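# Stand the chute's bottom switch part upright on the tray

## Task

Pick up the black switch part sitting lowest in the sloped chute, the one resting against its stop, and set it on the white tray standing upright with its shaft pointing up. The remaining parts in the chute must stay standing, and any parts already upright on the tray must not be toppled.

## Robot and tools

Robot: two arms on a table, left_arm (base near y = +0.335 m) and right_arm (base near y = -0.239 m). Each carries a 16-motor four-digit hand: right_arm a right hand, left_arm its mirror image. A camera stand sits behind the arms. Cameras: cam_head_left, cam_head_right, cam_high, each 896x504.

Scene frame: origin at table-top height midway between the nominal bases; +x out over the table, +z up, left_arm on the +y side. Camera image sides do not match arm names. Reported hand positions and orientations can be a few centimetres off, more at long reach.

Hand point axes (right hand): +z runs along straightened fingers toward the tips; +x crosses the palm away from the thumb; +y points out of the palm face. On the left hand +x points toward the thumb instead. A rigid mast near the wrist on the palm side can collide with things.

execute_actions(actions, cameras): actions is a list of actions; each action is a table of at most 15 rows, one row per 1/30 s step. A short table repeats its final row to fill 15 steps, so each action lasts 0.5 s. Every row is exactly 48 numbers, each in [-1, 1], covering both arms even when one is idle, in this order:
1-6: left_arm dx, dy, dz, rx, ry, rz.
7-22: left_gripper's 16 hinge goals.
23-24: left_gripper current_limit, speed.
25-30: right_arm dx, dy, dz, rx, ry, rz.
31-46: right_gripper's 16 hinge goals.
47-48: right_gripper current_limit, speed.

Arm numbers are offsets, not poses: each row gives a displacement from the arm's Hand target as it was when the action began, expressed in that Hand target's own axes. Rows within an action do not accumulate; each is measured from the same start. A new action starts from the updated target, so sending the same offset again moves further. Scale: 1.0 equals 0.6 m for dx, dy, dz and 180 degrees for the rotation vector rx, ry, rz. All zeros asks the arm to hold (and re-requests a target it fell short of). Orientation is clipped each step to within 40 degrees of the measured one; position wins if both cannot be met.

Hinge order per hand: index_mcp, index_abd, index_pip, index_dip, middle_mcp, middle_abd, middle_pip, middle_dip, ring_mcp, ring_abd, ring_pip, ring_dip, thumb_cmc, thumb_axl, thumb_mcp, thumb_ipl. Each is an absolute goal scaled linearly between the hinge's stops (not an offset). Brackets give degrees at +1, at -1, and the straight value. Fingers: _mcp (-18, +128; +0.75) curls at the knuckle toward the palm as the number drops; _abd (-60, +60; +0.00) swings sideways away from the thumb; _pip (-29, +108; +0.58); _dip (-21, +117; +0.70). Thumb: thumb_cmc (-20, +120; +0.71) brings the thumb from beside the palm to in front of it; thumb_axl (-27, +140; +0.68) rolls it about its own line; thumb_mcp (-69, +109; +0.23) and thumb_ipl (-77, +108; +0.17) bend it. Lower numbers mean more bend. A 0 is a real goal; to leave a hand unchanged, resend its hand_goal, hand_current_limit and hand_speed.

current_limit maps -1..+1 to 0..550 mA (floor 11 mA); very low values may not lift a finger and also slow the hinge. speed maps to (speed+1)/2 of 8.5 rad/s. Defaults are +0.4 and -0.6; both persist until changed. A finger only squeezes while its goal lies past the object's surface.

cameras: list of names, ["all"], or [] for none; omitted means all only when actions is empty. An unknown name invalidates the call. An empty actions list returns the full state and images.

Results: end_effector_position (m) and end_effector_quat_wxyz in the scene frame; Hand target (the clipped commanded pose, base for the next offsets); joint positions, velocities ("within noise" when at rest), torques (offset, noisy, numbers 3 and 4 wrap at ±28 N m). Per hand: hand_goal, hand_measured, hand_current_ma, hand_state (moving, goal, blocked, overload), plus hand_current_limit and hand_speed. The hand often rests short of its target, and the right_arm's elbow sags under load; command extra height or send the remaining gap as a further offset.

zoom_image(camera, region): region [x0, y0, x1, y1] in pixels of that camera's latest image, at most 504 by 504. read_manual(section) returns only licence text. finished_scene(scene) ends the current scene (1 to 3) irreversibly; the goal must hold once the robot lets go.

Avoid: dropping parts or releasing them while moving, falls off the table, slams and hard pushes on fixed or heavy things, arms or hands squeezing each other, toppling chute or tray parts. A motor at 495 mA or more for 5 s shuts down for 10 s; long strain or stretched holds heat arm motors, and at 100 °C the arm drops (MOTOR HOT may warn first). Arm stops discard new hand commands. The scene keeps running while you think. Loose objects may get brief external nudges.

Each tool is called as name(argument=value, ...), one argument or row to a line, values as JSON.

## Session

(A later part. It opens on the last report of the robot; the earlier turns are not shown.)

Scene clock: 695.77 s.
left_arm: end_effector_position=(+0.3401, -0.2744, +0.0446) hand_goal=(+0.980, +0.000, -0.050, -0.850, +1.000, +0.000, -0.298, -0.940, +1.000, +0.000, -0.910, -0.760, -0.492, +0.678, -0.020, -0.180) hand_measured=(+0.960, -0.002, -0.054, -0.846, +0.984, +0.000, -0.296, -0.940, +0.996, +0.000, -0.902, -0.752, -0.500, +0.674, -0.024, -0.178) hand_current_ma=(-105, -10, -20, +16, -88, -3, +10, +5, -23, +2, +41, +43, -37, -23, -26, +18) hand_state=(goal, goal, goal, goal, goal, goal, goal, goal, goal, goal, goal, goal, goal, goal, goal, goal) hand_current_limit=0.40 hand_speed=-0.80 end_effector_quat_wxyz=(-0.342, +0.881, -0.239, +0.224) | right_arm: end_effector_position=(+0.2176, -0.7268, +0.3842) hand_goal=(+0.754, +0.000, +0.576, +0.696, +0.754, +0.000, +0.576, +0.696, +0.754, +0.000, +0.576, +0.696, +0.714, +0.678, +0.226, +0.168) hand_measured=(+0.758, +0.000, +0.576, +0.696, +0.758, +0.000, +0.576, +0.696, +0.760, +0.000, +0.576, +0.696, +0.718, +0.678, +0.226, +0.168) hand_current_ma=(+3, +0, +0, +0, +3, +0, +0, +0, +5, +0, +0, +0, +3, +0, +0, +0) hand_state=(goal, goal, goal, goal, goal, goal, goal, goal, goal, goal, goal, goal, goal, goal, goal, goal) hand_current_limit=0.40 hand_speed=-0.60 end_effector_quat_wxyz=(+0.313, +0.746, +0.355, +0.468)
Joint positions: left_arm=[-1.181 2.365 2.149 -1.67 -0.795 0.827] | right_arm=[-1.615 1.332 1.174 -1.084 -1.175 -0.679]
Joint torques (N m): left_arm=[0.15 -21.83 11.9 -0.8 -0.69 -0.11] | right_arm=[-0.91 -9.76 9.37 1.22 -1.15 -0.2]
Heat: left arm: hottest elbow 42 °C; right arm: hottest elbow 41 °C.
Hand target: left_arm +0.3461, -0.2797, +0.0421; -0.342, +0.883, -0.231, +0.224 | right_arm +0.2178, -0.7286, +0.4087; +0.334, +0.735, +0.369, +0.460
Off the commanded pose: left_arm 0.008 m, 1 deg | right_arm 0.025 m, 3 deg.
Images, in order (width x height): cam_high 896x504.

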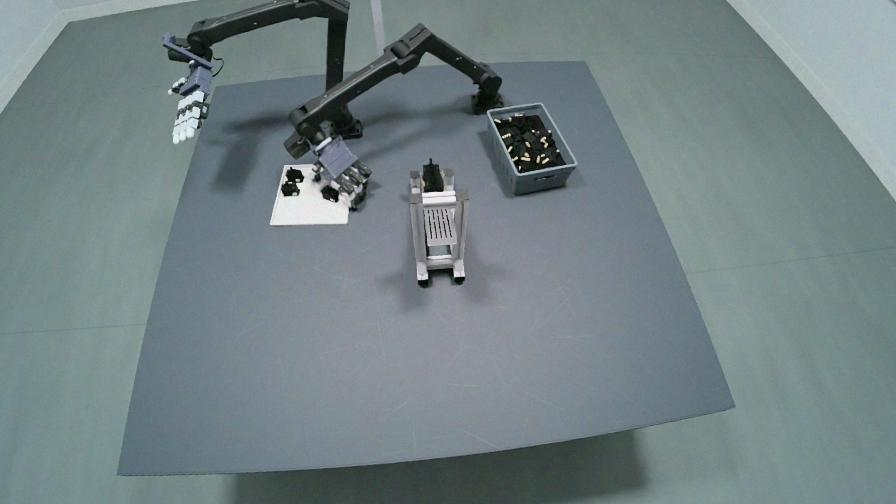

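execute_actions(
  actions=[
    [[0.0119,-0.0354,-0.0333,0,0,0,0.99,0,0.1,-0.9,1.0,0,-0.299,-0.94,1.0,0,-0.88,-0.76,-0.493,0.678,0.03,-0.18,0.4,-0.7,0,0,0,0,0,0,0.754,0,0.576,0.696,0.754,0,0.576,0.696,0.754,0,0.576,0.696,0.714,0.678,0.226,0.168,0.4,-0.6]],
    [[0.0198,-0.0589,-0.0555,0,0,0,0.99,0,0.277,-0.93,0.97,0,-0.299,-0.94,0.97,0,-0.88,-0.76,-0.493,0.678,0.03,-0.18,0.4,-0.7,0,0,0,0,0,0,0.754,0,0.576,0.696,0.754,0,0.576,0.696,0.754,0,0.576,0.696,0.714,0.678,0.226,0.168,0.4,-0.6]],
  ],
  cameras=["cam_high"],
)

zoom_image(
  camera="cam_high",
  region=[305, 165, 355, 215],
)

Scene clock: 705.87 s.
left_arm: end_effector_position=(+0.3395, -0.2793, +0.1139) hand_goal=(+0.990, +0.000, +0.278, -0.930, +0.970, +0.000, -0.298, -0.940, +0.970, +0.000, -0.880, -0.760, -0.492, +0.678, +0.030, -0.180) hand_measured=(+0.970, -0.002, +0.274, -0.926, +0.964, +0.000, -0.296, -0.940, +0.966, +0.000, -0.882, -0.756, -0.500, +0.674, +0.026, -0.178) hand_current_ma=(-103, -10, -25, +15, -31, -3, +10, +5, -22, +2, -6, +16, -36, -21, -30, +16) hand_state=(goal, goal, goal, goal, goal, goal, goal, goal, goal, goal, goal, goal, goal, goal, goal, goal) hand_current_limit=0.40 hand_speed=-0.70 end_effector_quat_wxyz=(-0.312, +0.885, -0.243, +0.246) | right_arm: end_effector_position=(+0.2176, -0.7268, +0.3842) hand_goal=(+0.754, +0.000, +0.576, +0.696, +0.754, +0.000, +0.576, +0.696, +0.754, +0.000, +0.576, +0.696, +0.714, +0.678, +0.226, +0.168) hand_measured=(+0.758, +0.000, +0.576, +0.696, +0.758, +0.000, +0.576, +0.696, +0.760, +0.000, +0.576, +0.696, +0.718, +0.678, +0.226, +0.168) hand_current_ma=(+3, +0, +0, +0, +3, +0, +0, +0, +5, +0, +0, +0, +3, +0, +0, +0) hand_state=(goal, goal, goal, goal, goal, goal, goal, goal, goal, goal, goal, goal, goal, goal, goal, goal) hand_current_limit=0.40 hand_speed=-0.60 end_effector_quat_wxyz=(+0.313, +0.746, +0.355, +0.468)
Joint positions: left_arm=[-1.181 2.262 2.149 -1.67 -0.795 0.878] | right_arm=[-1.615 1.332 1.174 -1.084 -1.175 -0.679]
Joint torques (N m): left_arm=[1.08 -22.89 11.38 -0.51 -0.87 0.24] | right_arm=[-0.79 -9.7 9.4 1.22 -1.15 -0.2]
Heat: left arm: hottest elbow 43 °C; right arm: hottest elbow 41 °C.
Hand target: left_arm +0.3461, -0.2798, +0.1221; -0.342, +0.883, -0.231, +0.224 | right_arm +0.2178, -0.7286, +0.4087; +0.334, +0.735, +0.369, +0.460
Off the commanded pose: left_arm 0.010 m, 5 deg | right_arm 0.025 m, 3 deg.
joint sent to its limit (left arm) — joint 4 (wrist pitch), lower limit. The joint targets are off in position and orientation.
Images, in order (width x height): cam_high 896x504.

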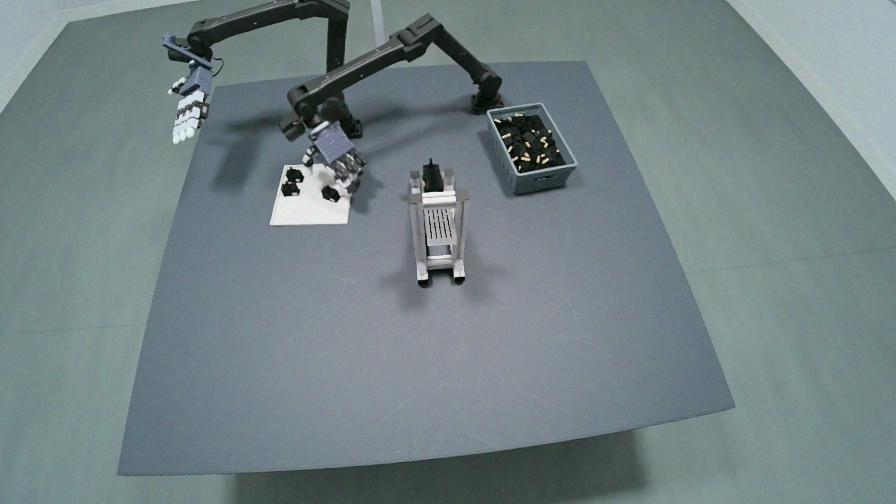

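Scaled by 10.080 from the camera's 896x504 image, which has a finer 1280x720 frame.

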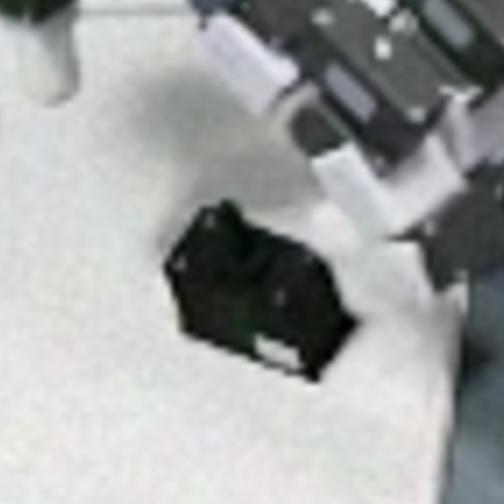

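finished_scene(
  scene=2,
)

The scene is finished: the task was done.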